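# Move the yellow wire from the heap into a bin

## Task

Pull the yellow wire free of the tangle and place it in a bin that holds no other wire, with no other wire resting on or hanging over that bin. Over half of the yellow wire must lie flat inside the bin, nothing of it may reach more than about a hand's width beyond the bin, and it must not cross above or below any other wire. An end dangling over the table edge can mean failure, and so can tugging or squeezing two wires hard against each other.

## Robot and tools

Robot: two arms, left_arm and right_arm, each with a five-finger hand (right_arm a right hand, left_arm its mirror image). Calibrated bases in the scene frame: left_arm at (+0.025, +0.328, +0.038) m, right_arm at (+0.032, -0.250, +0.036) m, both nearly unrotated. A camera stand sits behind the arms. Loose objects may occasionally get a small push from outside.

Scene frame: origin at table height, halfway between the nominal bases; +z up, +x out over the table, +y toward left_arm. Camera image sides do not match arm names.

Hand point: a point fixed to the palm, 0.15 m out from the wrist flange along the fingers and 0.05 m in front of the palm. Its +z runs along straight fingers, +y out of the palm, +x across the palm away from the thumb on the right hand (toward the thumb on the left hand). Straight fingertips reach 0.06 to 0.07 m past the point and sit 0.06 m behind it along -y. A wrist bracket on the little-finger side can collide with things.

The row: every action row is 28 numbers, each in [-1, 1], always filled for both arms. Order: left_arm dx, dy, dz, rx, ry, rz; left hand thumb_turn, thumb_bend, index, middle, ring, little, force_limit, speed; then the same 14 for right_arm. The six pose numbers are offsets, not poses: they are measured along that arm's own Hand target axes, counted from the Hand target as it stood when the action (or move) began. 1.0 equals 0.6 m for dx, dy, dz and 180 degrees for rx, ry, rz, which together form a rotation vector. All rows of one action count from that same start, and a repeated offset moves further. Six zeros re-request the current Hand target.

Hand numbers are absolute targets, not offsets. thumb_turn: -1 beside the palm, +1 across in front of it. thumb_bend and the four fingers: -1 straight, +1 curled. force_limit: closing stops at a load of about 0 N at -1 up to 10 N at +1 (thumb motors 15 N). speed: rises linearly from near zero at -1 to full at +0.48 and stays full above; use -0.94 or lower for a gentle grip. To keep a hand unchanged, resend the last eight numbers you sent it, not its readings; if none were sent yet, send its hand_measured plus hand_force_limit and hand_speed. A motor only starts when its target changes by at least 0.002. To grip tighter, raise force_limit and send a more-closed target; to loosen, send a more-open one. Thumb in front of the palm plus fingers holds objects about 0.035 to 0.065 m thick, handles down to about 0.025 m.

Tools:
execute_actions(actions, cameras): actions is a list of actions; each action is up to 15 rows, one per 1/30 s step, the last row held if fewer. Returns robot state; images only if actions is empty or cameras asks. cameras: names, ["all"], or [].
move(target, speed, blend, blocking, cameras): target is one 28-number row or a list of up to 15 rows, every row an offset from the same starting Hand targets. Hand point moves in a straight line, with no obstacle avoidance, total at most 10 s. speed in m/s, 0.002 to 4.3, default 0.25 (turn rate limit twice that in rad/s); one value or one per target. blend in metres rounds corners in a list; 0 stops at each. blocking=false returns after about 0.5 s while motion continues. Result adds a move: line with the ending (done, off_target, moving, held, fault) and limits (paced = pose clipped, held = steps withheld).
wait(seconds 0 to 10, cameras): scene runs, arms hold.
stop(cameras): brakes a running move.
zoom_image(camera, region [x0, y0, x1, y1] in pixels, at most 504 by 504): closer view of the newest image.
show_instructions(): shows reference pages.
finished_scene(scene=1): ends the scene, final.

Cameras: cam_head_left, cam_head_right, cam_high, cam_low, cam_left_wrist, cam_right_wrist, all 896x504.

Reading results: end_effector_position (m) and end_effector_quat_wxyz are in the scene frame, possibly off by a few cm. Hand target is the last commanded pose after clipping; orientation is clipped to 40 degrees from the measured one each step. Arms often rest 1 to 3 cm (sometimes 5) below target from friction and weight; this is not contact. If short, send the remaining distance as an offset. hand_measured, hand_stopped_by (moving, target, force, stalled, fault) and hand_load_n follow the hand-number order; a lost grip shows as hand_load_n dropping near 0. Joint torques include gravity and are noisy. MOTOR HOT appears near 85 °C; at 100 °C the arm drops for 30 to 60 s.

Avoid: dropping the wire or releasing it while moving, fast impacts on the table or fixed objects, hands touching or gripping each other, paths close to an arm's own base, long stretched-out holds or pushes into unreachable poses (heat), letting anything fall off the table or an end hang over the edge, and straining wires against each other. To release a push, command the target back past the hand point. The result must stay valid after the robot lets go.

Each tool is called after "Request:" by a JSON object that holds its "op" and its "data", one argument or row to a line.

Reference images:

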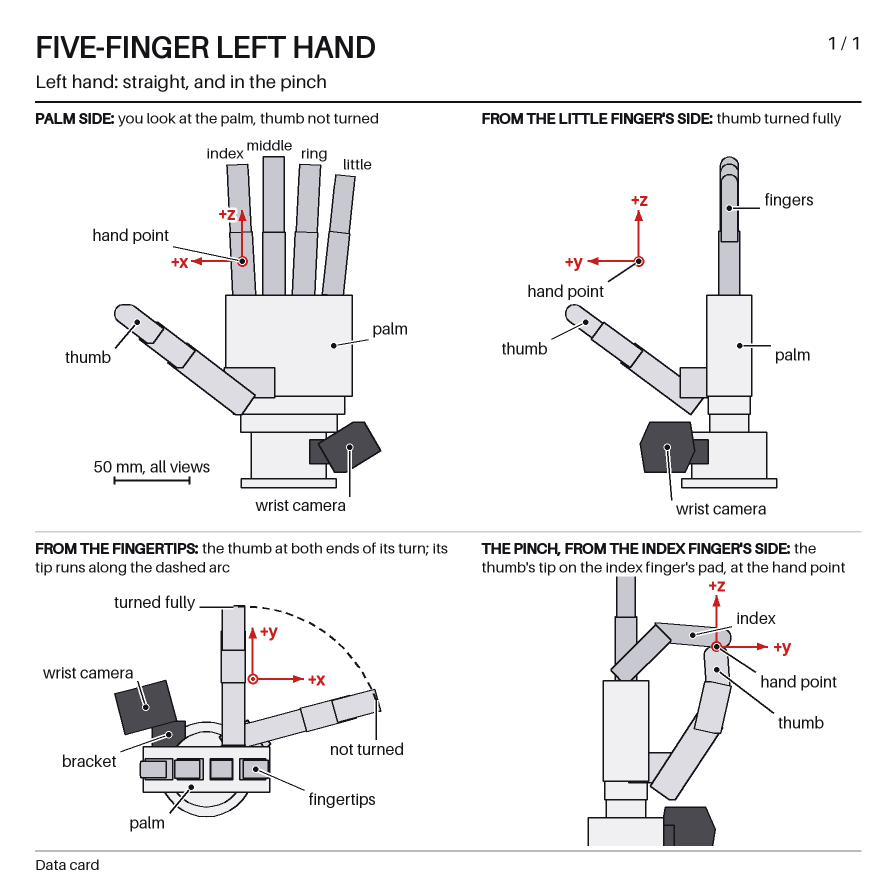

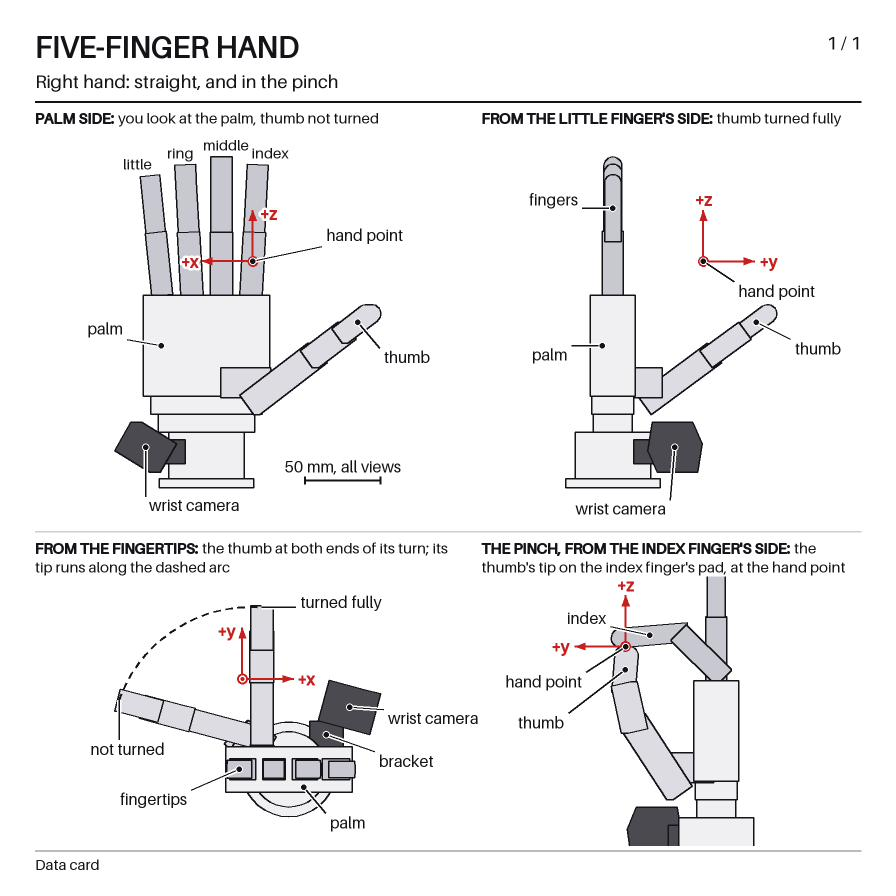

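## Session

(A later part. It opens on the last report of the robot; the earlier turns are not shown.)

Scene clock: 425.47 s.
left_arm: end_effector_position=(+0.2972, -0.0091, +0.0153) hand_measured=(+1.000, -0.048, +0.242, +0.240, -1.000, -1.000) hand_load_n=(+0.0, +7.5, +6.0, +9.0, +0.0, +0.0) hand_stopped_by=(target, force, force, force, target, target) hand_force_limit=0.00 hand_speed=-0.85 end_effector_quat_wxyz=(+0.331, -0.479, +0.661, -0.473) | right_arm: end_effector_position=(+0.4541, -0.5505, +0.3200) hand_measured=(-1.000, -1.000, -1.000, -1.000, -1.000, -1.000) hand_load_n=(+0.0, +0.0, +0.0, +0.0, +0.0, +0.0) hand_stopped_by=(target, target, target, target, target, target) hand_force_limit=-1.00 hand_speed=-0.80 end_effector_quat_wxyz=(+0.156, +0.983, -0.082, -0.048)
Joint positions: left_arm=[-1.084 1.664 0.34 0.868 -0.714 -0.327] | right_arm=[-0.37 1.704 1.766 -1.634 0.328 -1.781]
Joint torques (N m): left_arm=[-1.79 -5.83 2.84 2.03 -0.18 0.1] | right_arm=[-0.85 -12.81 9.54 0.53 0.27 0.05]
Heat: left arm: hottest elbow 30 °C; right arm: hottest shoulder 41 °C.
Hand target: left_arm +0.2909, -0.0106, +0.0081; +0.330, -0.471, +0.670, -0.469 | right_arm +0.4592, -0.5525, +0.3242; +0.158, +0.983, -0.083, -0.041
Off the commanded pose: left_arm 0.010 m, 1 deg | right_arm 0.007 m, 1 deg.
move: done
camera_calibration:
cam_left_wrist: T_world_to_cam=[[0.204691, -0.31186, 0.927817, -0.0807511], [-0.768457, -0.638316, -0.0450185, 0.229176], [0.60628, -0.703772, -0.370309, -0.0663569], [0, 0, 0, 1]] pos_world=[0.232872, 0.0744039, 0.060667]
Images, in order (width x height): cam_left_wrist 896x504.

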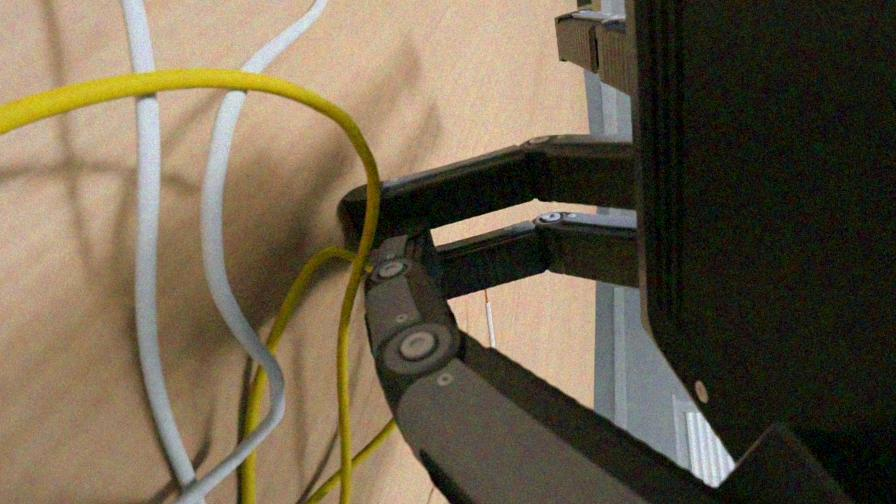

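Request:
{"op": "move", "data": {
  "target": [0,-0.094,-0.0342, 0,0,0, 1.0, 0.0, 0.45, 0.45, -1.0, -1.0, 0.0, -0.85, 0,0,0,0,0,0, -1,-1,-1,-1,-1,-1,-1,-0.8],
  "speed": 0.08,
  "cameras": ["cam_left_wrist", "cam_high"]
}}

Request:
{"op": "zoom_image", "data": {
  "camera": "cam_left_wrist",
  "region": [200, 100, 600, 504]
}}

Scene clock: 435.47 s.
left_arm: end_effector_position=(+0.2923, +0.0005, +0.0598) hand_measured=(+1.000, -0.048, +0.242, +0.240, -1.000, -1.000) hand_load_n=(+0.5, +8.0, +6.0, +8.5, -0.5, +0.0) hand_stopped_by=(target, force, force, force, target, target) hand_force_limit=0.00 hand_speed=-0.85 end_effector_quat_wxyz=(+0.333, -0.477, +0.669, -0.462) | right_arm: end_effector_position=(+0.4541, -0.5505, +0.3200) hand_measured=(-1.000, -1.000, -1.000, -1.000, -1.000, -1.000) hand_load_n=(+0.0, +0.0, +0.0, +0.0, +0.0, +0.0) hand_stopped_by=(target, target, target, target, target, target) hand_force_limit=-1.00 hand_speed=-0.80 end_effector_quat_wxyz=(+0.156, +0.983, -0.082, -0.048)
Joint positions: left_arm=[-1.084 1.407 0.34 0.584 -0.714 -0.325] | right_arm=[-0.37 1.704 1.766 -1.634 0.328 -1.781]
Joint torques (N m): left_arm=[-1.79 -6.89 5.96 1.14 -0.21 0.09] | right_arm=[-0.85 -12.75 9.54 0.53 0.27 0.05]
Heat: left arm: hottest elbow 30 °C; right arm: hottest shoulder 41 °C.
Hand target: left_arm +0.2909, -0.0105, +0.0679; +0.330, -0.471, +0.670, -0.469 | right_arm +0.4592, -0.5525, +0.3242; +0.158, +0.983, -0.083, -0.041
Off the commanded pose: left_arm 0.014 m, 1 deg | right_arm 0.007 m, 1 deg.
move: off_target (left_arm)
camera_calibration:
cam_left_wrist: T_world_to_cam=[[0.215351, -0.334885, 0.91732, -0.120423], [-0.769332, -0.636742, -0.0518458, 0.234319], [0.601459, -0.694558, -0.394761, -0.0373228], [0, 0, 0, 1]] pos_world=[0.228651, 0.0829502, 0.107882]
Images, in order (width x height): cam_high 896x504, cam_left_wrist 896x504.

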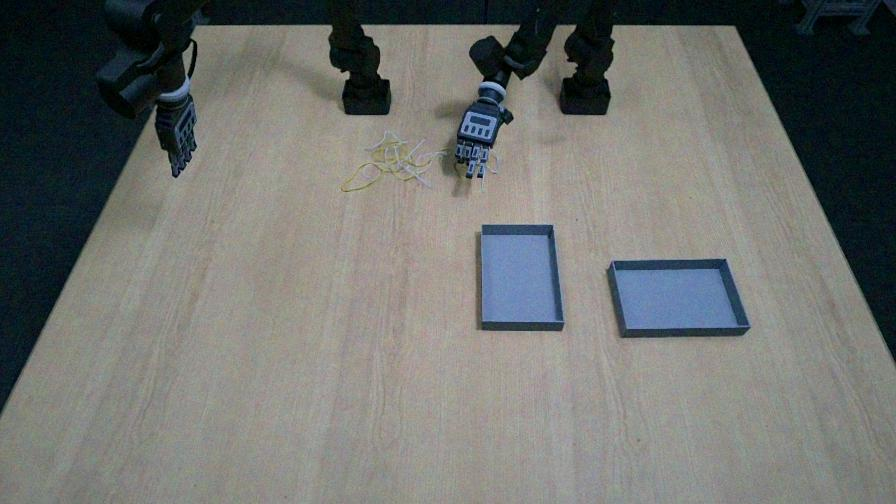

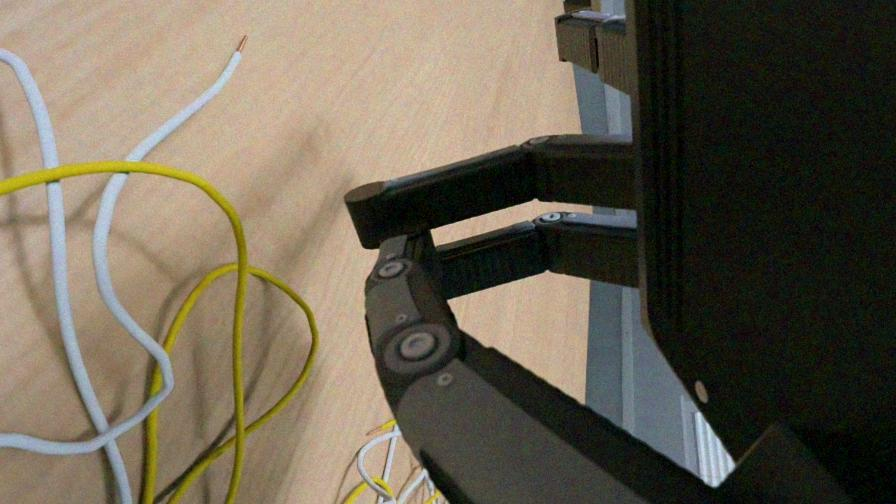

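Scaled by 1.248 from the camera's 896x504 image, which has a finer 1280x720 frame.

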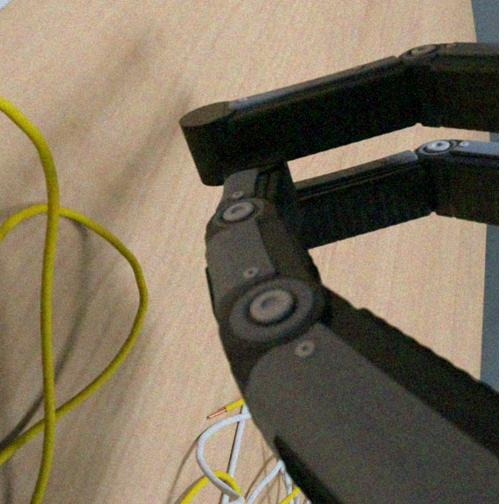

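Request:
{"op": "move", "data": {
  "target": [-0.0042, 0.0513, -0.0053, 0.0556,0,0, 1.0, -0.08, -0.15, -0.15, -1.0, -1.0, 0.0, -0.6, 0,0,0,0,0,0, -1,-1,-1,-1,-1,-1,-1,-0.8],
  "speed": 0.08,
  "cameras": ["cam_left_wrist"]
}}

Request:
{"op": "zoom_image", "data": {
  "camera": "cam_left_wrist",
  "region": [160, 130, 480, 450]
}}

Scene clock: 492.67 s.
left_arm: end_effector_position=(+0.2848, -0.0033, +0.0444) hand_measured=(+1.000, -0.080, -0.150, -0.150, -1.000, -1.000) hand_load_n=(+0.0, +0.5, +0.0, +0.0, +0.0, +0.0) hand_stopped_by=(target, target, target, target, target, target) hand_force_limit=0.00 hand_speed=-0.60 end_effector_quat_wxyz=(+0.369, -0.449, +0.620, -0.527) | right_arm: end_effector_position=(+0.4541, -0.5505, +0.3200) hand_measured=(-1.000, -1.000, -1.000, -1.000, -1.000, -1.000) hand_load_n=(+0.0, +0.0, +0.0, +0.0, +0.0, +0.0) hand_stopped_by=(target, target, target, target, target, target) hand_force_limit=-1.00 hand_speed=-0.80 end_effector_quat_wxyz=(+0.156, +0.983, -0.082, -0.048)
Joint positions: left_arm=[-1.163 1.709 0.266 1.184 -0.828 -0.208] | right_arm=[-0.37 1.704 1.766 -1.634 0.328 -1.781]
Joint torques (N m): left_arm=[-2.14 -5.66 1.68 2.32 -0.34 0.16] | right_arm=[-0.85 -12.81 9.54 0.54 0.27 0.05]
Heat: left arm: hottest elbow 33 °C; right arm: hottest shoulder 41 °C.
Hand target: left_arm +0.2790, -0.0037, +0.0402; +0.369, -0.440, +0.627, -0.526 | right_arm +0.4592, -0.5525, +0.3242; +0.158, +0.983, -0.083, -0.041
Off the commanded pose: left_arm 0.007 m, 1 deg | right_arm 0.007 m, 1 deg.
move: done
camera_calibration:
cam_left_wrist: T_world_to_cam=[[0.0554926, -0.260298, 0.963932, -0.0622995], [-0.755688, -0.641932, -0.129842, 0.224801], [0.652576, -0.721227, -0.232327, -0.0633521], [0, 0, 0, 1]] pos_world=[0.214679, 0.0823995, 0.0745227]
Images, in order (width x height): cam_left_wrist 896x504.

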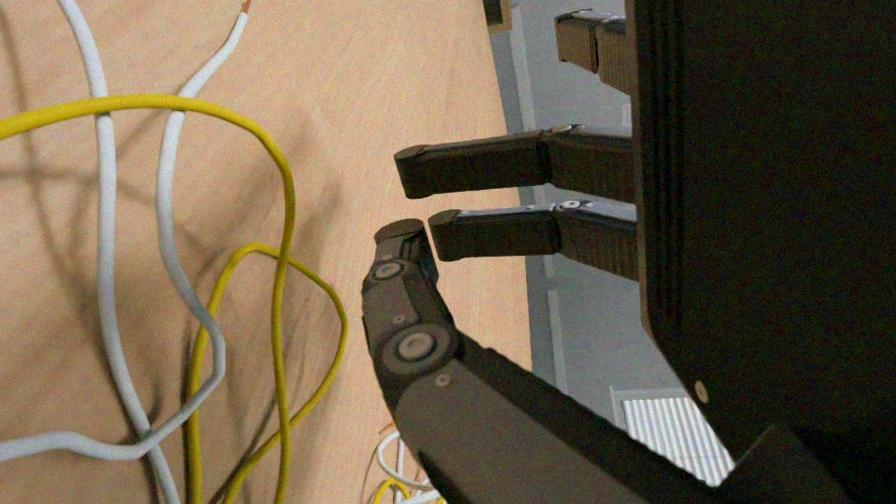

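Scaled by 1.575 from the camera's 896x504 image, which has a finer 1280x720 frame.

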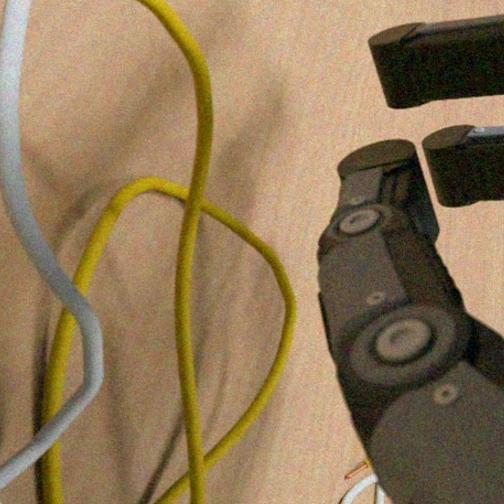

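Request:
{"op": "move", "data": {
  "target": [
    [0,-0.197,-0.0347,0,0,0, 1.0,-0.08,-0.15,-0.15,-1,-1,0,-0.6, -0.1037,-0.1724,0.0493,0.1062,0.0424,0.1573, 1.0,-0.08,-0.15,-0.15,-1,-1,0,-0.6],
    [-0.353,-0.4097,-0.076,0,0,0, 1.0,-0.08,-0.15,-0.15,-1,-1,0,-0.6, -0.2962,-0.4927,0.1408,0.3034,0.1212,0.4494, 1.0,-0.08,-0.15,-0.15,-1,-1,0,-0.6]
  ],
  "speed": 0.3,
  "blend": [0.03,0],
  "cameras": ["cam_left_wrist","cam_right_wrist","cam_head_left","cam_high"]
}}

Scene clock: 601.57 s.
left_arm: end_effector_position=(+0.3412, +0.1924, +0.2610) hand_measured=(+1.000, -0.080, -0.150, -0.150, -1.000, -1.000) hand_load_n=(+0.0, +0.0, +0.0, +0.0, -0.5, +0.0) hand_stopped_by=(target, target, target, target, target, target) hand_force_limit=0.00 hand_speed=-0.60 end_effector_quat_wxyz=(+0.354, -0.448, +0.636, -0.519) | right_arm: end_effector_position=(+0.3179, -0.2743, +0.1586) hand_measured=(+1.000, -0.080, -0.150, -0.150, -1.000, -1.000) hand_load_n=(+0.0, +0.0, +0.0, +0.0, +0.0, +0.0) hand_stopped_by=(target, target, target, target, target, target) hand_force_limit=0.00 hand_speed=-0.60 end_effector_quat_wxyz=(-0.264, +0.653, -0.658, +0.266)
Joint positions: left_arm=[-0.244 0.465 0.404 -0.151 0.096 0.006] | right_arm=[-0.268 0.697 0.519 -0.643 -0.185 -0.194]
Joint torques (N m): left_arm=[0.97 1.14 12.19 1.36 0.15 0.15] | right_arm=[0.44 -0.85 8.51 2.47 -0.1 0.14]
Motor temperatures (°C): left_arm=[24 25 29 24 23 23] | right_arm=[23 41 38 21 20 22]
Heat: left arm: hottest elbow 29 °C; right arm: hottest shoulder 41 °C.
Hand target: left_arm +0.3488, +0.1964, +0.2901; +0.369, -0.440, +0.627, -0.526 | right_arm +0.3199, -0.2702, +0.1599; -0.271, +0.654, -0.653, +0.271
Off the commanded pose: left_arm 0.030 m, 2 deg | right_arm 0.005 m, 1 deg.
move: off_target (left_arm)
camera_calibration:
cam_left_wrist: T_world_to_cam=[[0.0831101, -0.275317, 0.957754, -0.228211], [-0.775725, -0.621187, -0.111253, 0.41919], [0.625574, -0.733708, -0.265198, 0.111491], [0, 0, 0, 1]] pos_world=[0.274397, 0.279367, 0.294773]
cam_right_wrist: T_world_to_cam=[[-0.721339, -0.271202, -0.637275, 0.250964], [-0.521025, 0.818711, 0.24134, 0.349863], [0.456292, 0.506125, -0.731871, 0.223837], [0, 0, 0, 1]] pos_world=[0.261183, -0.331665, 0.239317]
Images, in order (width x height): cam_head_left 896x504, cam_high 896x504, cam_left_wrist 896x504, cam_right_wrist 896x504.

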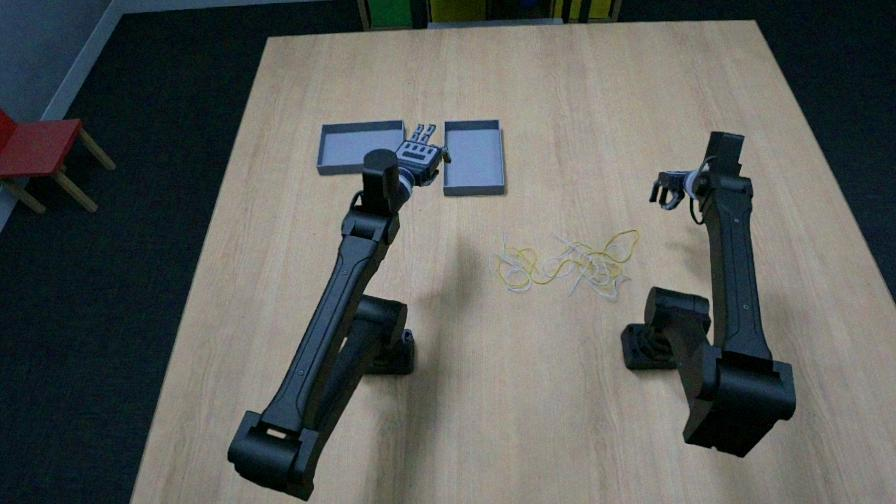

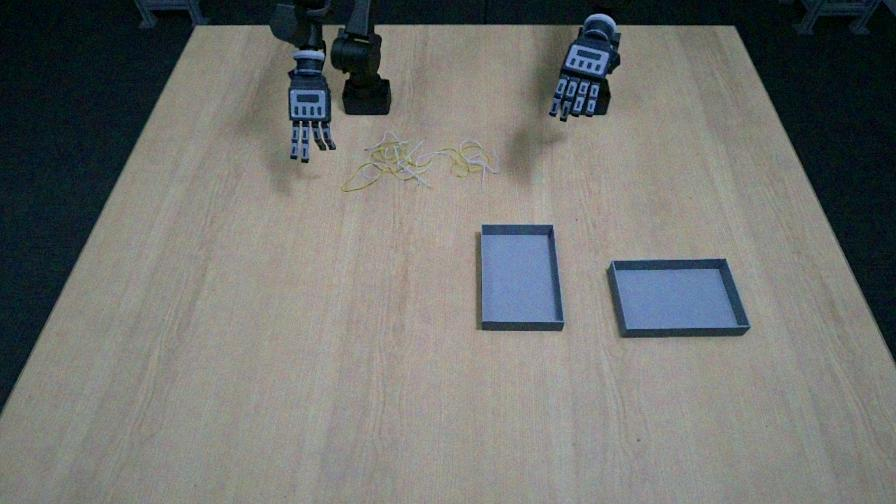

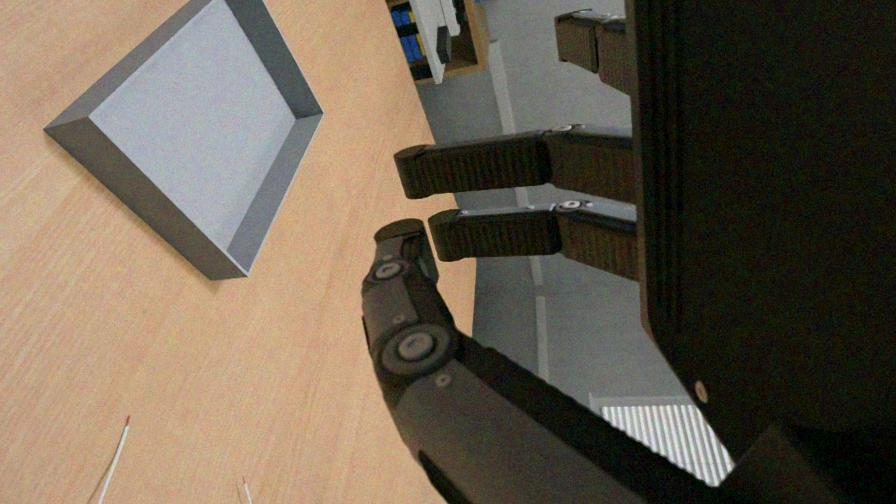

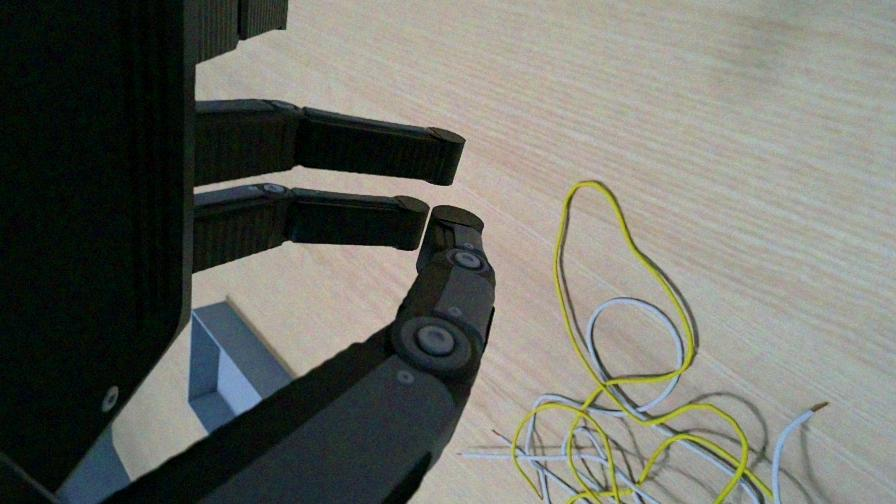

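Request:
{"op": "move", "data": {
  "target": [0,0,0,0,0,0, 1.0,-0.08,-0.15,-0.15,-1,-1,0,-0.6, -0.0803,0.1152,0.1532,0.1933,-0.0751,-0.0391, 1.0,-0.06,-0.15,-0.15,-1,-1,0,-0.6],
  "speed": 0.15,
  "cameras": ["cam_right_wrist"]
}}

Request:
{"op": "zoom_image", "data": {
  "camera": "cam_right_wrist",
  "region": [430, 130, 750, 450]
}}

Scene clock: 630.47 s.
left_arm: end_effector_position=(+0.3412, +0.1924, +0.2610) hand_measured=(+1.000, -0.080, -0.150, -0.150, -1.000, -1.000) hand_load_n=(+0.0, +0.0, +0.0, +0.0, +0.0, +0.0) hand_stopped_by=(target, target, target, target, target, target) hand_force_limit=0.00 hand_speed=-0.60 end_effector_quat_wxyz=(+0.354, -0.448, +0.636, -0.519) | right_arm: end_effector_position=(+0.3241, -0.2283, +0.0715) hand_measured=(+1.000, -0.060, -0.150, -0.150, -1.000, -1.000) hand_load_n=(+0.0, +0.0, +0.0, +0.0, +0.0, +0.0) hand_stopped_by=(target, target, target, target, target, target) hand_force_limit=0.00 hand_speed=-0.60 end_effector_quat_wxyz=(-0.445, +0.639, -0.516, +0.358)
Joint positions: left_arm=[-0.244 0.465 0.404 -0.151 0.097 0.006] | right_arm=[-0.288 0.744 0.035 0.307 -0.474 -0.189]
Joint torques (N m): left_arm=[0.97 0.97 12.16 1.35 0.16 0.16] | right_arm=[-0.85 0.5 8.12 1.78 -0.18 0.04]
Motor temperatures (°C): left_arm=[24 24 35 24 23 23] | right_arm=[23 37 38 21 19 22]
Heat: left arm: hottest elbow 35 °C; right arm: hottest elbow 38 °C.
Hand target: left_arm +0.3488, +0.1963, +0.2901; +0.369, -0.440, +0.627, -0.526 | right_arm +0.3265, -0.2294, +0.0760; -0.446, +0.638, -0.514, +0.361 (not the last commanded pose)
Off the commanded pose: left_arm 0.030 m, 2 deg | right_arm 0.029 m, 11 deg.
move: held (right_arm; a check stopped the path), off_target (left_arm); limits=held
pose unreachable (right arm): on one or more control steps of this call, first in action 0 (counted from 0), this arm could not follow its commanded pose, so it was not sent that pose on those steps. It may still have moved: this result reports where it is.
cause: moving toward the commanded pose would bring two parts of the arm too close to each other (joints 2 (shoulder) and 3 (elbow) lie between them).
camera_calibration:
cam_right_wrist: T_world_to_cam=[[-0.306524, -0.347447, -0.886185, 0.0783384], [-0.738648, 0.674034, -0.00877663, 0.391861], [0.600368, 0.651888, -0.463249, 0.101414], [0, 0, 0, 1]] pos_world=[0.252574, -0.30302, 0.119842]
Images, in order (width x height): cam_right_wrist 896x504.

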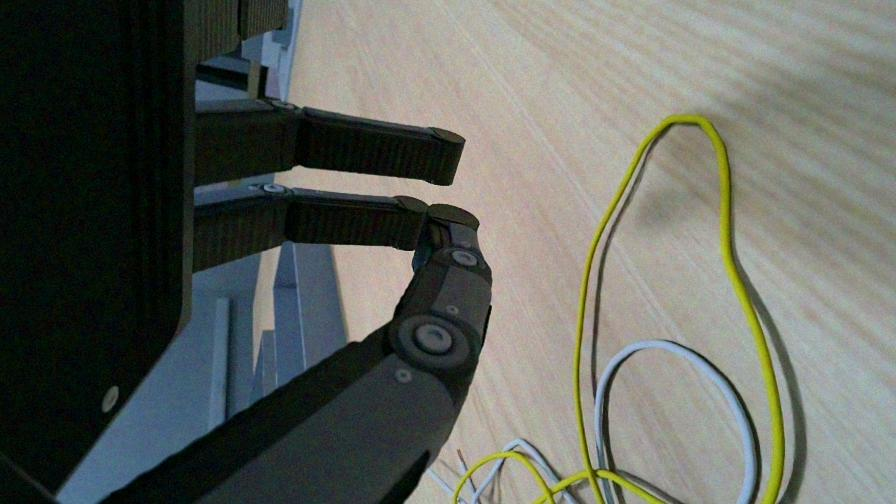

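Scaled by 1.575 from the camera's 896x504 image, which has a finer 1280x720 frame.

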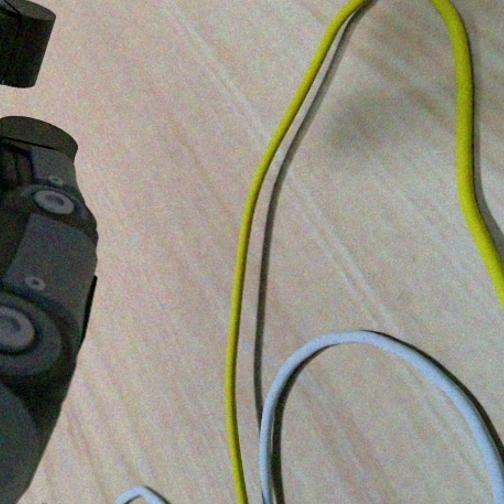

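Request:
{"op": "move", "data": {
  "target": [0.7188,0.2733,0.2747,0,0.2228,0.0393, 1.0,-0.06,-0.15,-0.15,-1,-1,0,-0.6, 0.4605,-0.2688,-0.1065,-0.1385,0.0572,0.0373, 1.0,-0.06,-0.15,-0.15,-1,-1,0,-0.6],
  "speed": 0.3,
  "cameras": ["cam_left_wrist","cam_right_wrist","cam_head_left"]
}}

Scene clock: 666.63 s.
left_arm: end_effector_position=(+0.3264, -0.2374, +0.0936) hand_measured=(+1.000, -0.060, -0.150, -0.150, -1.000, -1.000) hand_load_n=(+0.0, +0.0, +0.0, +0.0, +0.0, +0.0) hand_stopped_by=(target, target, target, target, target, target) hand_force_limit=0.00 hand_speed=-0.60 end_effector_quat_wxyz=(+0.161, -0.207, +0.748, -0.609) | right_arm: end_effector_position=(+0.3718, -0.4834, +0.2339) hand_measured=(+1.000, -0.060, -0.150, -0.150, -1.000, -1.000) hand_load_n=(+0.0, +0.0, +0.0, +0.0, +0.0, +0.0) hand_stopped_by=(target, target, target, target, target, target) hand_force_limit=0.00 hand_speed=-0.60 end_effector_quat_wxyz=(-0.274, +0.654, -0.657, +0.257)
Joint positions: left_arm=[-1.01 1.8 0.83 0.763 0.016 -0.009] | right_arm=[-0.821 1.207 1.028 -0.826 -0.555 -0.656]
Joint torques (N m): left_arm=[-1.67 -11.22 7.97 2.52 0.13 0.16] | right_arm=[-1.85 -5.19 12.75 1.1 -0.4 -0.06]
Motor temperatures (°C): left_arm=[24 24 42 24 22 23] | right_arm=[23 35 40 21 19 22]
Heat: left arm: hottest elbow 42 °C; right arm: hottest elbow 40 °C.
Hand target: left_arm +0.3284, -0.2547, +0.1000; +0.163, -0.195, +0.741, -0.622 | right_arm +0.3796, -0.5002, +0.2499; -0.270, +0.653, -0.654, +0.271
Off the commanded pose: left_arm 0.019 m, 2 deg | right_arm 0.025 m, 2 deg.
move: off_target (left_arm, right_arm)
camera_calibration:
cam_left_wrist: T_world_to_cam=[[-0.114135, -0.262824, 0.958069, -0.117614], [-0.993215, 0.00853215, -0.115982, 0.343037], [0.0223084, -0.964806, -0.262014, -0.0973385], [0, 0, 0, 1]] pos_world=[0.329457, -0.127751, 0.126964]
cam_right_wrist: T_world_to_cam=[[-0.71654, -0.264636, -0.645397, 0.284473], [-0.531728, 0.806076, 0.259821, 0.524536], [0.451481, 0.529348, -0.7183, 0.370051], [0, 0, 0, 1]] pos_world=[0.315676, -0.54342, 0.31312]
Images, in order (width x height): cam_head_left 896x504, cam_left_wrist 896x504, cam_right_wrist 896x504.

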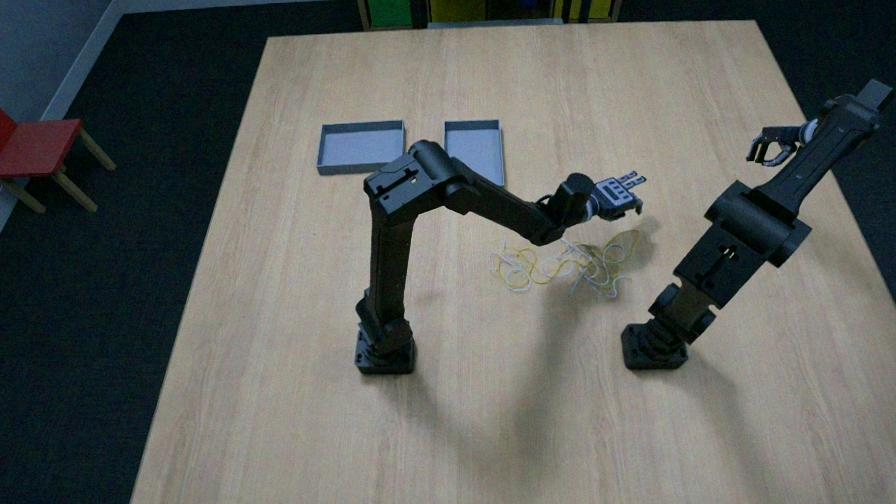

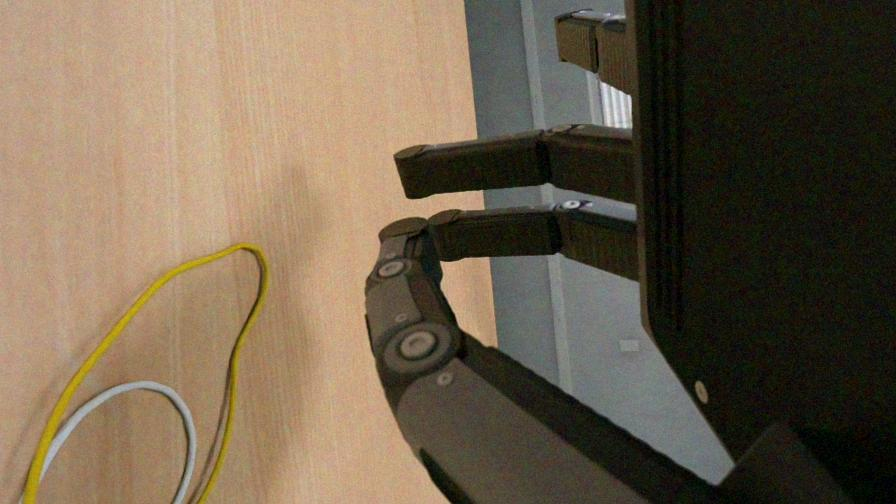

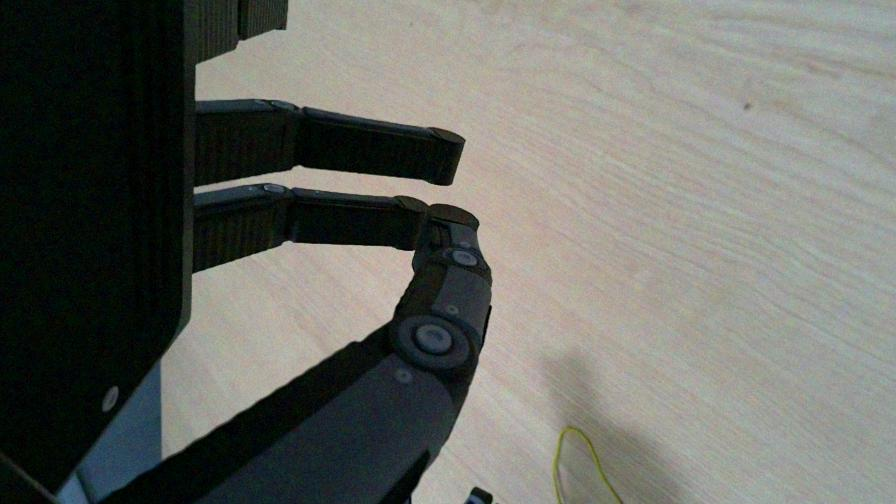

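Request:
{"op": "move", "data": {
  "target": [0.0155,0.0693,0.0733,0,0,0, 1.0,-0.06,-0.15,-0.15,-1,-1,0,-0.6, 0,0,0,0,0,0, 1.0,-0.06,-0.15,-0.15,-1,-1,0,-0.6],
  "speed": 0.1,
  "cameras": ["cam_left_wrist"]
}}

Request:
{"op": "zoom_image", "data": {
  "camera": "cam_left_wrist",
  "region": [200, 150, 520, 470]
}}

Scene clock: 688.40 s.
left_arm: end_effector_position=(+0.3382, -0.2740, +0.0475) hand_measured=(+1.000, -0.060, -0.150, -0.150, -1.000, -1.000) hand_load_n=(+0.0, +0.0, +0.0, +0.0, +0.0, +0.0) hand_stopped_by=(target, target, target, target, target, target) hand_force_limit=0.00 hand_speed=-0.60 end_effector_quat_wxyz=(+0.161, -0.205, +0.748, -0.610) | right_arm: end_effector_position=(+0.3718, -0.4834, +0.2339) hand_measured=(+1.000, -0.060, -0.150, -0.150, -1.000, -1.000) hand_load_n=(+0.5, +0.0, +0.0, +0.0, +0.0, +0.5) hand_stopped_by=(target, target, target, target, target, target) hand_force_limit=0.00 hand_speed=-0.60 end_effector_quat_wxyz=(-0.274, +0.654, -0.657, +0.257)
Joint positions: left_arm=[-1.027 1.977 0.938 0.834 0.003 -0.009] | right_arm=[-0.821 1.207 1.028 -0.827 -0.555 -0.657]
Joint torques (N m): left_arm=[-1.73 -13.04 7.38 2.55 -0.15 0.11] | right_arm=[-1.85 -5.25 12.75 1.09 -0.4 -0.03]
Motor temperatures (°C): left_arm=[24 25 41 24 22 23] | right_arm=[23 34 47 21 19 22]
Heat: left arm: hottest elbow 41 °C; right arm: hottest elbow 47 °C.
Hand target: left_arm +0.3380, -0.2907, +0.0515; +0.163, -0.195, +0.741, -0.622 | right_arm +0.3795, -0.5002, +0.2499; -0.270, +0.653, -0.654, +0.271
Off the commanded pose: left_arm 0.017 m, 2 deg | right_arm 0.025 m, 2 deg.
move: off_target (left_arm, right_arm)
camera_calibration:
cam_left_wrist: T_world_to_cam=[[-0.118395, -0.261998, 0.957779, -0.0800374], [-0.992788, 0.0129651, -0.119176, 0.350869], [0.0188062, -0.964981, -0.261643, -0.143761], [0, 0, 0, 1]] pos_world=[0.341566, -0.164246, 0.0808592]
Images, in order (width x height): cam_left_wrist 896x504.

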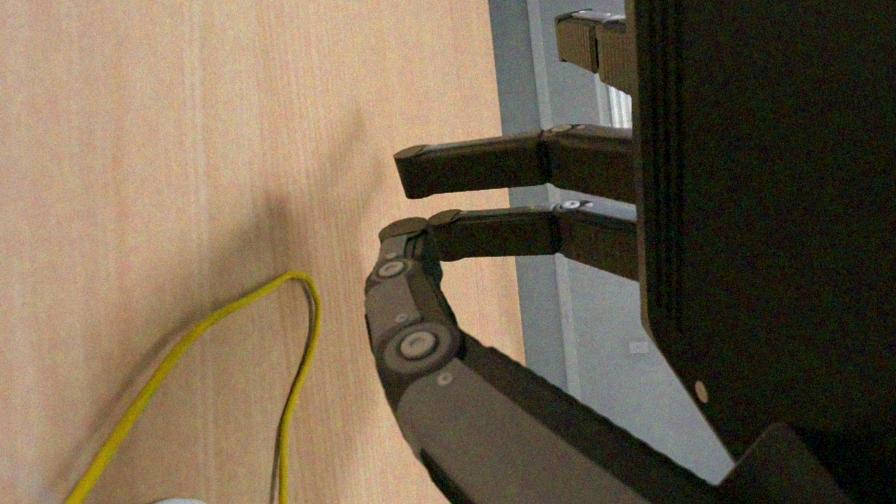

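Scaled by 1.575 from the camera's 896x504 image, which has a finer 1280x720 frame.

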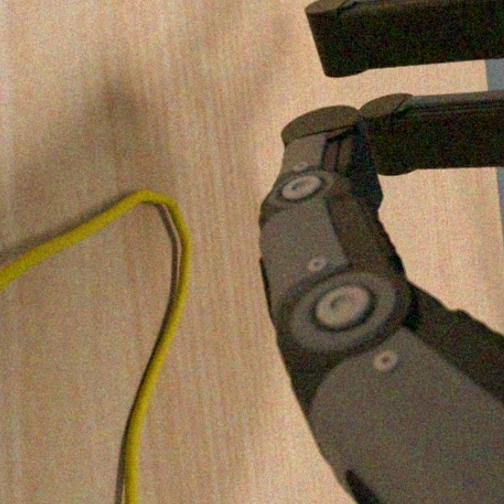

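Request:
{"op": "move", "data": {
  "target": [0.0157,0.0575,0.005,0,0,0, 1.0,-0.06,-0.15,-0.15,-1,-1,0,-0.6, 0,0,0,0,0,0, 1.0,-0.06,-0.15,-0.15,-1,-1,0,-0.6],
  "speed": 0.05,
  "cameras": ["cam_left_wrist"]
}}

Request:
{"op": "zoom_image", "data": {
  "camera": "cam_left_wrist",
  "region": [260, 150, 510, 400]
}}

Scene clock: 713.37 s.
left_arm: end_effector_position=(+0.3300, -0.2765, +0.0143) hand_measured=(+1.000, -0.060, -0.150, -0.150, -1.000, -1.000) hand_load_n=(+0.0, +0.0, +0.0, +0.0, +0.0, +0.0) hand_stopped_by=(target, target, target, target, target, target) hand_force_limit=0.00 hand_speed=-0.60 end_effector_quat_wxyz=(+0.162, -0.204, +0.748, -0.610) | right_arm: end_effector_position=(+0.3718, -0.4834, +0.2339) hand_measured=(+1.000, -0.060, -0.150, -0.150, -1.000, -1.000) hand_load_n=(+0.0, +0.0, +0.0, +0.0, +0.0, +0.0) hand_stopped_by=(target, target, target, target, target, target) hand_force_limit=0.00 hand_speed=-0.60 end_effector_quat_wxyz=(-0.274, +0.654, -0.657, +0.257)
Joint positions: left_arm=[-1.044 2.059 0.938 0.917 -0.015 -0.009] | right_arm=[-0.821 1.207 1.028 -0.827 -0.555 -0.657]
Joint torques (N m): left_arm=[-1.85 -13.16 6.72 2.52 -0.14 0.07] | right_arm=[-1.85 -5.19 12.75 1.1 -0.39 -0.03]
Heat: left arm: hottest elbow 40 °C; right arm: hottest elbow 51 °C.
Hand target: left_arm +0.3283, -0.2927, +0.0169; +0.163, -0.195, +0.741, -0.622 | right_arm +0.3795, -0.5002, +0.2499; -0.270, +0.653, -0.654, +0.271
Off the commanded pose: left_arm 0.017 m, 2 deg | right_arm 0.024 m, 2 deg.
move: off_target (left_arm, right_arm)
camera_calibration:
cam_left_wrist: T_world_to_cam=[[-0.121989, -0.262839, 0.957097, -0.0488768], [-0.992326, 0.0126685, -0.123, 0.338703], [0.0202042, -0.964757, -0.262367, -0.155072], [0, 0, 0, 1]] pos_world=[0.333274, -0.166744, 0.0477543]
Images, in order (width x height): cam_left_wrist 896x504.

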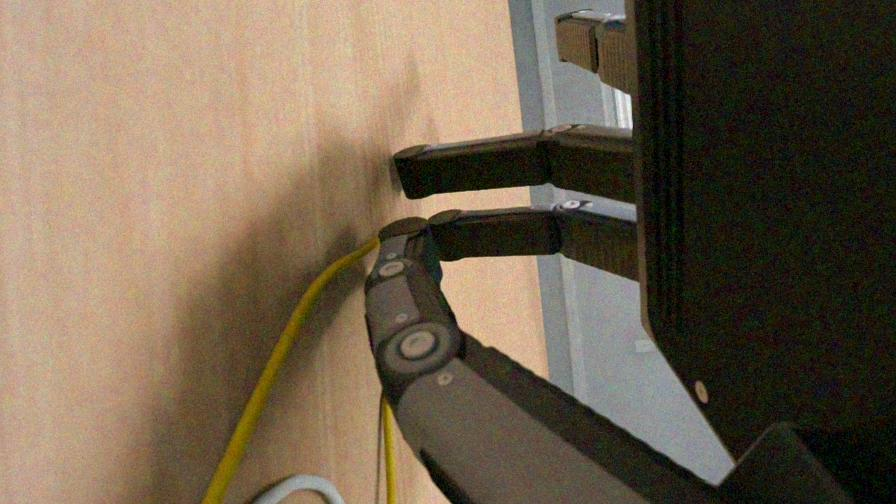

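Scaled by 2.016 from the camera's 896x504 image, which has a finer 1280x720 frame.

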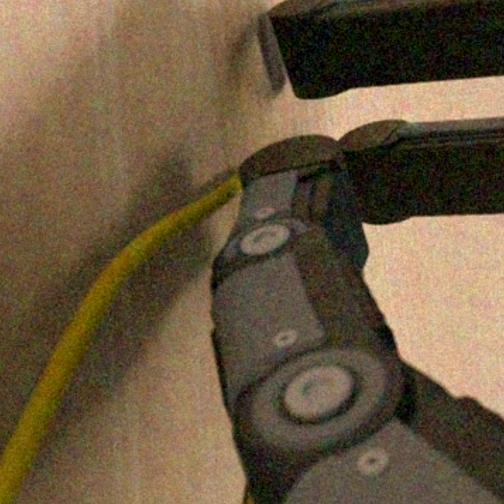

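Request:
{"op": "move", "data": {
  "target": [0,0.0115,0.002,0,0,0, 1.0,-0.06,-0.10,-0.10,-1,-1,0,-0.6, 0,0,0,0,0,0, 1.0,-0.06,-0.15,-0.15,-1,-1,0,-0.6],
  "speed": 0.04,
  "cameras": ["cam_left_wrist"]
}}

Scene clock: 721.63 s.
left_arm: end_effector_position=(+0.3311, -0.2784, +0.0132) hand_measured=(+1.000, -0.060, -0.100, -0.100, -1.000, -1.000) hand_load_n=(+0.0, +0.0, +0.0, -0.5, -0.5, +0.0) hand_stopped_by=(target, target, target, target, target, target) hand_force_limit=0.00 hand_speed=-0.60 end_effector_quat_wxyz=(+0.163, -0.203, +0.745, -0.615) | right_arm: end_effector_position=(+0.3718, -0.4834, +0.2339) hand_measured=(+1.000, -0.060, -0.150, -0.150, -1.000, -1.000) hand_load_n=(+0.5, +0.0, -0.5, +0.0, +0.0, +0.0) hand_stopped_by=(target, target, target, target, target, target) hand_force_limit=0.00 hand_speed=-0.60 end_effector_quat_wxyz=(-0.274, +0.654, -0.657, +0.257)
Joint positions: left_arm=[-1.044 2.07 0.942 0.936 -0.015 -0.009] | right_arm=[-0.821 1.207 1.028 -0.827 -0.555 -0.657]
Joint torques (N m): left_arm=[-1.61 -12.75 6.65 2.43 -0.16 0.08] | right_arm=[-1.9 -5.19 12.75 1.09 -0.4 -0.03]
Motor temperatures (°C): left_arm=[24 27 39 24 22 23] | right_arm=[23 34 52 21 19 22]
Heat: left arm: hottest elbow 39 °C; right arm: hottest elbow 52 °C.
Hand target: left_arm +0.3283, -0.2927, +0.0098; +0.163, -0.195, +0.741, -0.622 | right_arm +0.3795, -0.5002, +0.2499; -0.270, +0.653, -0.654, +0.271
Off the commanded pose: left_arm 0.015 m, 1 deg | right_arm 0.024 m, 2 deg.
move: off_target (left_arm, right_arm)
camera_calibration:
cam_left_wrist: T_world_to_cam=[[-0.127253, -0.253292, 0.958984, -0.0438992], [-0.991635, 0.0114291, -0.128567, 0.339083], [0.0216046, -0.967322, -0.252627, -0.158551], [0, 0, 0, 1]] pos_world=[0.334085, -0.168365, 0.0456391]
Images, in order (width x height): cam_left_wrist 896x504.

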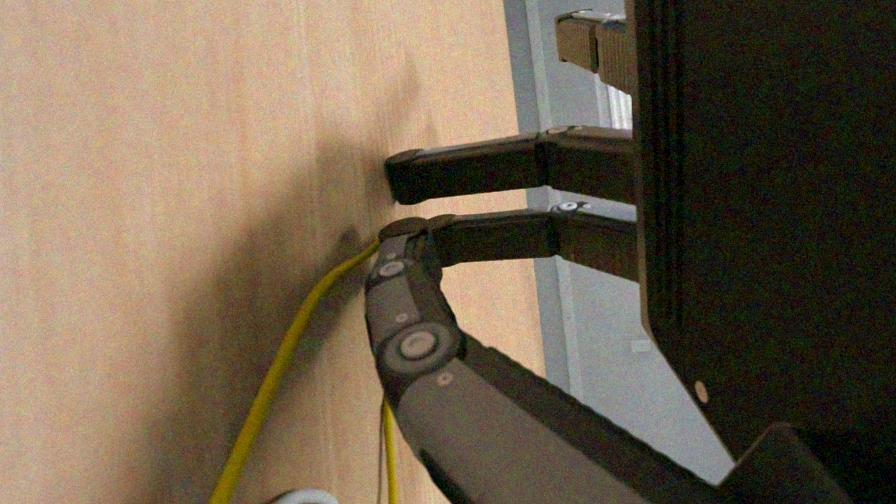

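Request:
{"op": "move", "data": {
  "target": [0,0.005,0.001,0,0,0, 1.0,0.0,0.45,0.45,-1,-1,0.1,-0.85, 0,0,0,0,0,0, 1.0,-0.06,-0.15,-0.15,-1,-1,0,-0.6],
  "speed": 0.04,
  "cameras": ["cam_left_wrist"]
}}

Request:
{"op": "zoom_image", "data": {
  "camera": "cam_left_wrist",
  "region": [260, 150, 510, 400]
}}

Scene clock: 728.07 s.
left_arm: end_effector_position=(+0.3333, -0.2824, +0.0160) hand_measured=(+1.000, +0.000, +0.244, +0.230, -1.000, -1.000) hand_load_n=(-0.5, +1.5, +8.5, +6.5, +0.0, +0.0) hand_stopped_by=(target, target, force, force, target, target) hand_force_limit=0.10 hand_speed=-0.85 end_effector_quat_wxyz=(+0.165, -0.202, +0.740, -0.620) | right_arm: end_effector_position=(+0.3718, -0.4834, +0.2339) hand_measured=(+1.000, -0.060, -0.150, -0.150, -1.000, -1.000) hand_load_n=(+0.0, +0.5, +0.0, +0.0, +0.0, +0.0) hand_stopped_by=(target, target, target, target, target, target) hand_force_limit=0.00 hand_speed=-0.60 end_effector_quat_wxyz=(-0.274, +0.654, -0.657, +0.257)
Joint positions: left_arm=[-1.044 2.076 0.951 0.946 -0.015 -0.009] | right_arm=[-0.821 1.207 1.028 -0.827 -0.555 -0.657]
Joint torques (N m): left_arm=[-1.79 -12.81 6.06 2.35 -0.13 0.09] | right_arm=[-1.85 -5.25 12.74 1.09 -0.4 -0.03]
Heat: left arm: hottest elbow 38 °C; right arm: hottest elbow 53 °C.
Hand target: left_arm +0.3283, -0.2927, +0.0067; +0.163, -0.195, +0.741, -0.622 | right_arm +0.3795, -0.5002, +0.2499; -0.270, +0.653, -0.654, +0.271
Off the commanded pose: left_arm 0.015 m, 1 deg | right_arm 0.024 m, 2 deg.
move: off_target (left_arm, right_arm)
camera_calibration:
cam_left_wrist: T_world_to_cam=[[-0.133912, -0.241489, 0.961119, -0.0418143], [-0.990719, 0.0098196, -0.135569, 0.341057], [0.0233007, -0.970354, -0.240563, -0.163387], [0, 0, 0, 1]] pos_world=[0.3361, -0.17199, 0.0471205]
Images, in order (width x height): cam_left_wrist 896x504.

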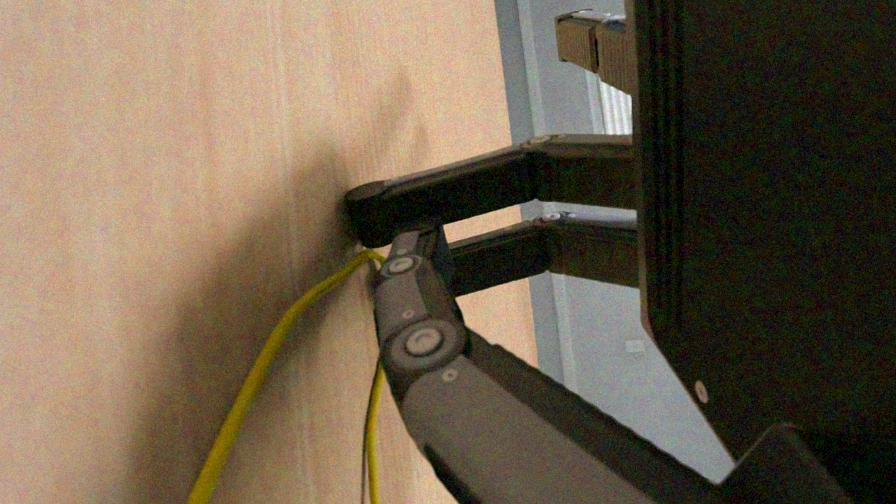

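Scaled by 2.016 from the camera's 896x504 image, which has a finer 1280x720 frame.

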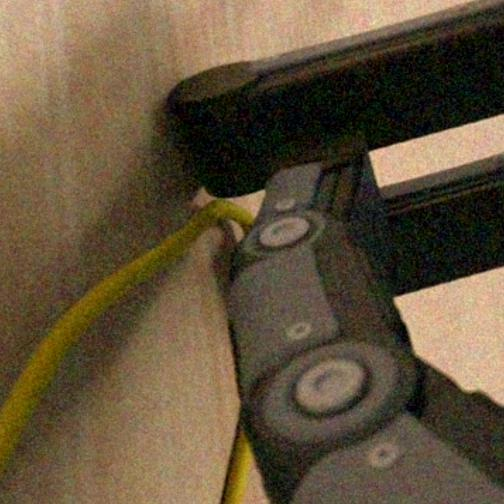

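Request:
{"op": "move", "data": {
  "target": [0,-0.0656,-0.0116,0,0,0, 1.0,0.0,0.45,0.45,-1,-1,0.1,-0.85, 0,0,0,0,0,0, 1.0,-0.06,-0.15,-0.15,-1,-1,0,-0.6],
  "speed": 0.05,
  "cameras": ["cam_left_wrist"]
}}

Request:
{"op": "zoom_image", "data": {
  "camera": "cam_left_wrist",
  "region": [220, 150, 520, 450]
}}

Scene clock: 736.63 s.
left_arm: end_effector_position=(+0.3341, -0.2838, +0.0389) hand_measured=(+1.000, +0.000, +0.244, +0.230, -1.000, -1.000) hand_load_n=(+0.0, +1.5, +9.0, +6.0, +0.0, +0.0) hand_stopped_by=(target, target, force, force, target, target) hand_force_limit=0.10 hand_speed=-0.85 end_effector_quat_wxyz=(+0.164, -0.202, +0.741, -0.618) | right_arm: end_effector_position=(+0.3718, -0.4834, +0.2339) hand_measured=(+1.000, -0.060, -0.150, -0.150, -1.000, -1.000) hand_load_n=(+0.0, +0.0, +0.0, +0.0, +0.0, +0.0) hand_stopped_by=(target, target, target, target, target, target) hand_force_limit=0.00 hand_speed=-0.60 end_effector_quat_wxyz=(-0.274, +0.654, -0.657, +0.257)
Joint positions: left_arm=[-1.044 2.018 0.951 0.884 -0.015 -0.009] | right_arm=[-0.821 1.207 1.028 -0.827 -0.555 -0.657]
Joint torques (N m): left_arm=[-1.73 -15.97 5.75 1.42 -0.13 0.1] | right_arm=[-1.9 -5.19 12.75 1.09 -0.4 -0.03]
Heat: left arm: hottest elbow 38 °C; right arm: hottest elbow 54 °C.
Hand target: left_arm +0.3283, -0.2927, +0.0468; +0.163, -0.195, +0.741, -0.622 | right_arm +0.3795, -0.5002, +0.2499; -0.270, +0.653, -0.654, +0.271
Off the commanded pose: left_arm 0.013 m, 1 deg | right_arm 0.024 m, 2 deg.
move: off_target (left_arm, right_arm)
camera_calibration:
cam_left_wrist: T_world_to_cam=[[-0.132178, -0.244706, 0.960546, -0.0654598], [-0.990961, 0.0102338, -0.133756, 0.345132], [0.0229008, -0.969543, -0.243847, -0.158769], [0, 0, 0, 1]] pos_world=[0.336996, -0.173483, 0.0703254]
Images, in order (width x height): cam_left_wrist 896x504.

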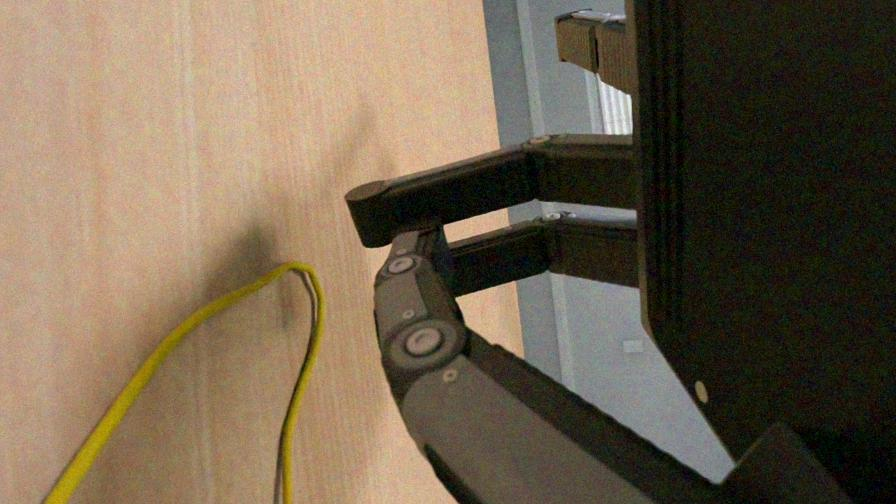

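Scaled by 1.680 from the camera's 896x504 image, which has a finer 1280x720 frame.

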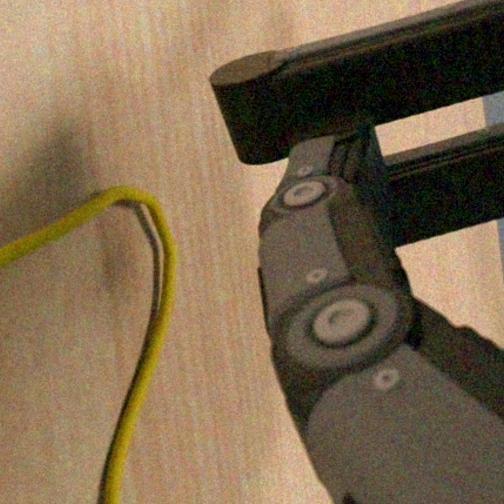

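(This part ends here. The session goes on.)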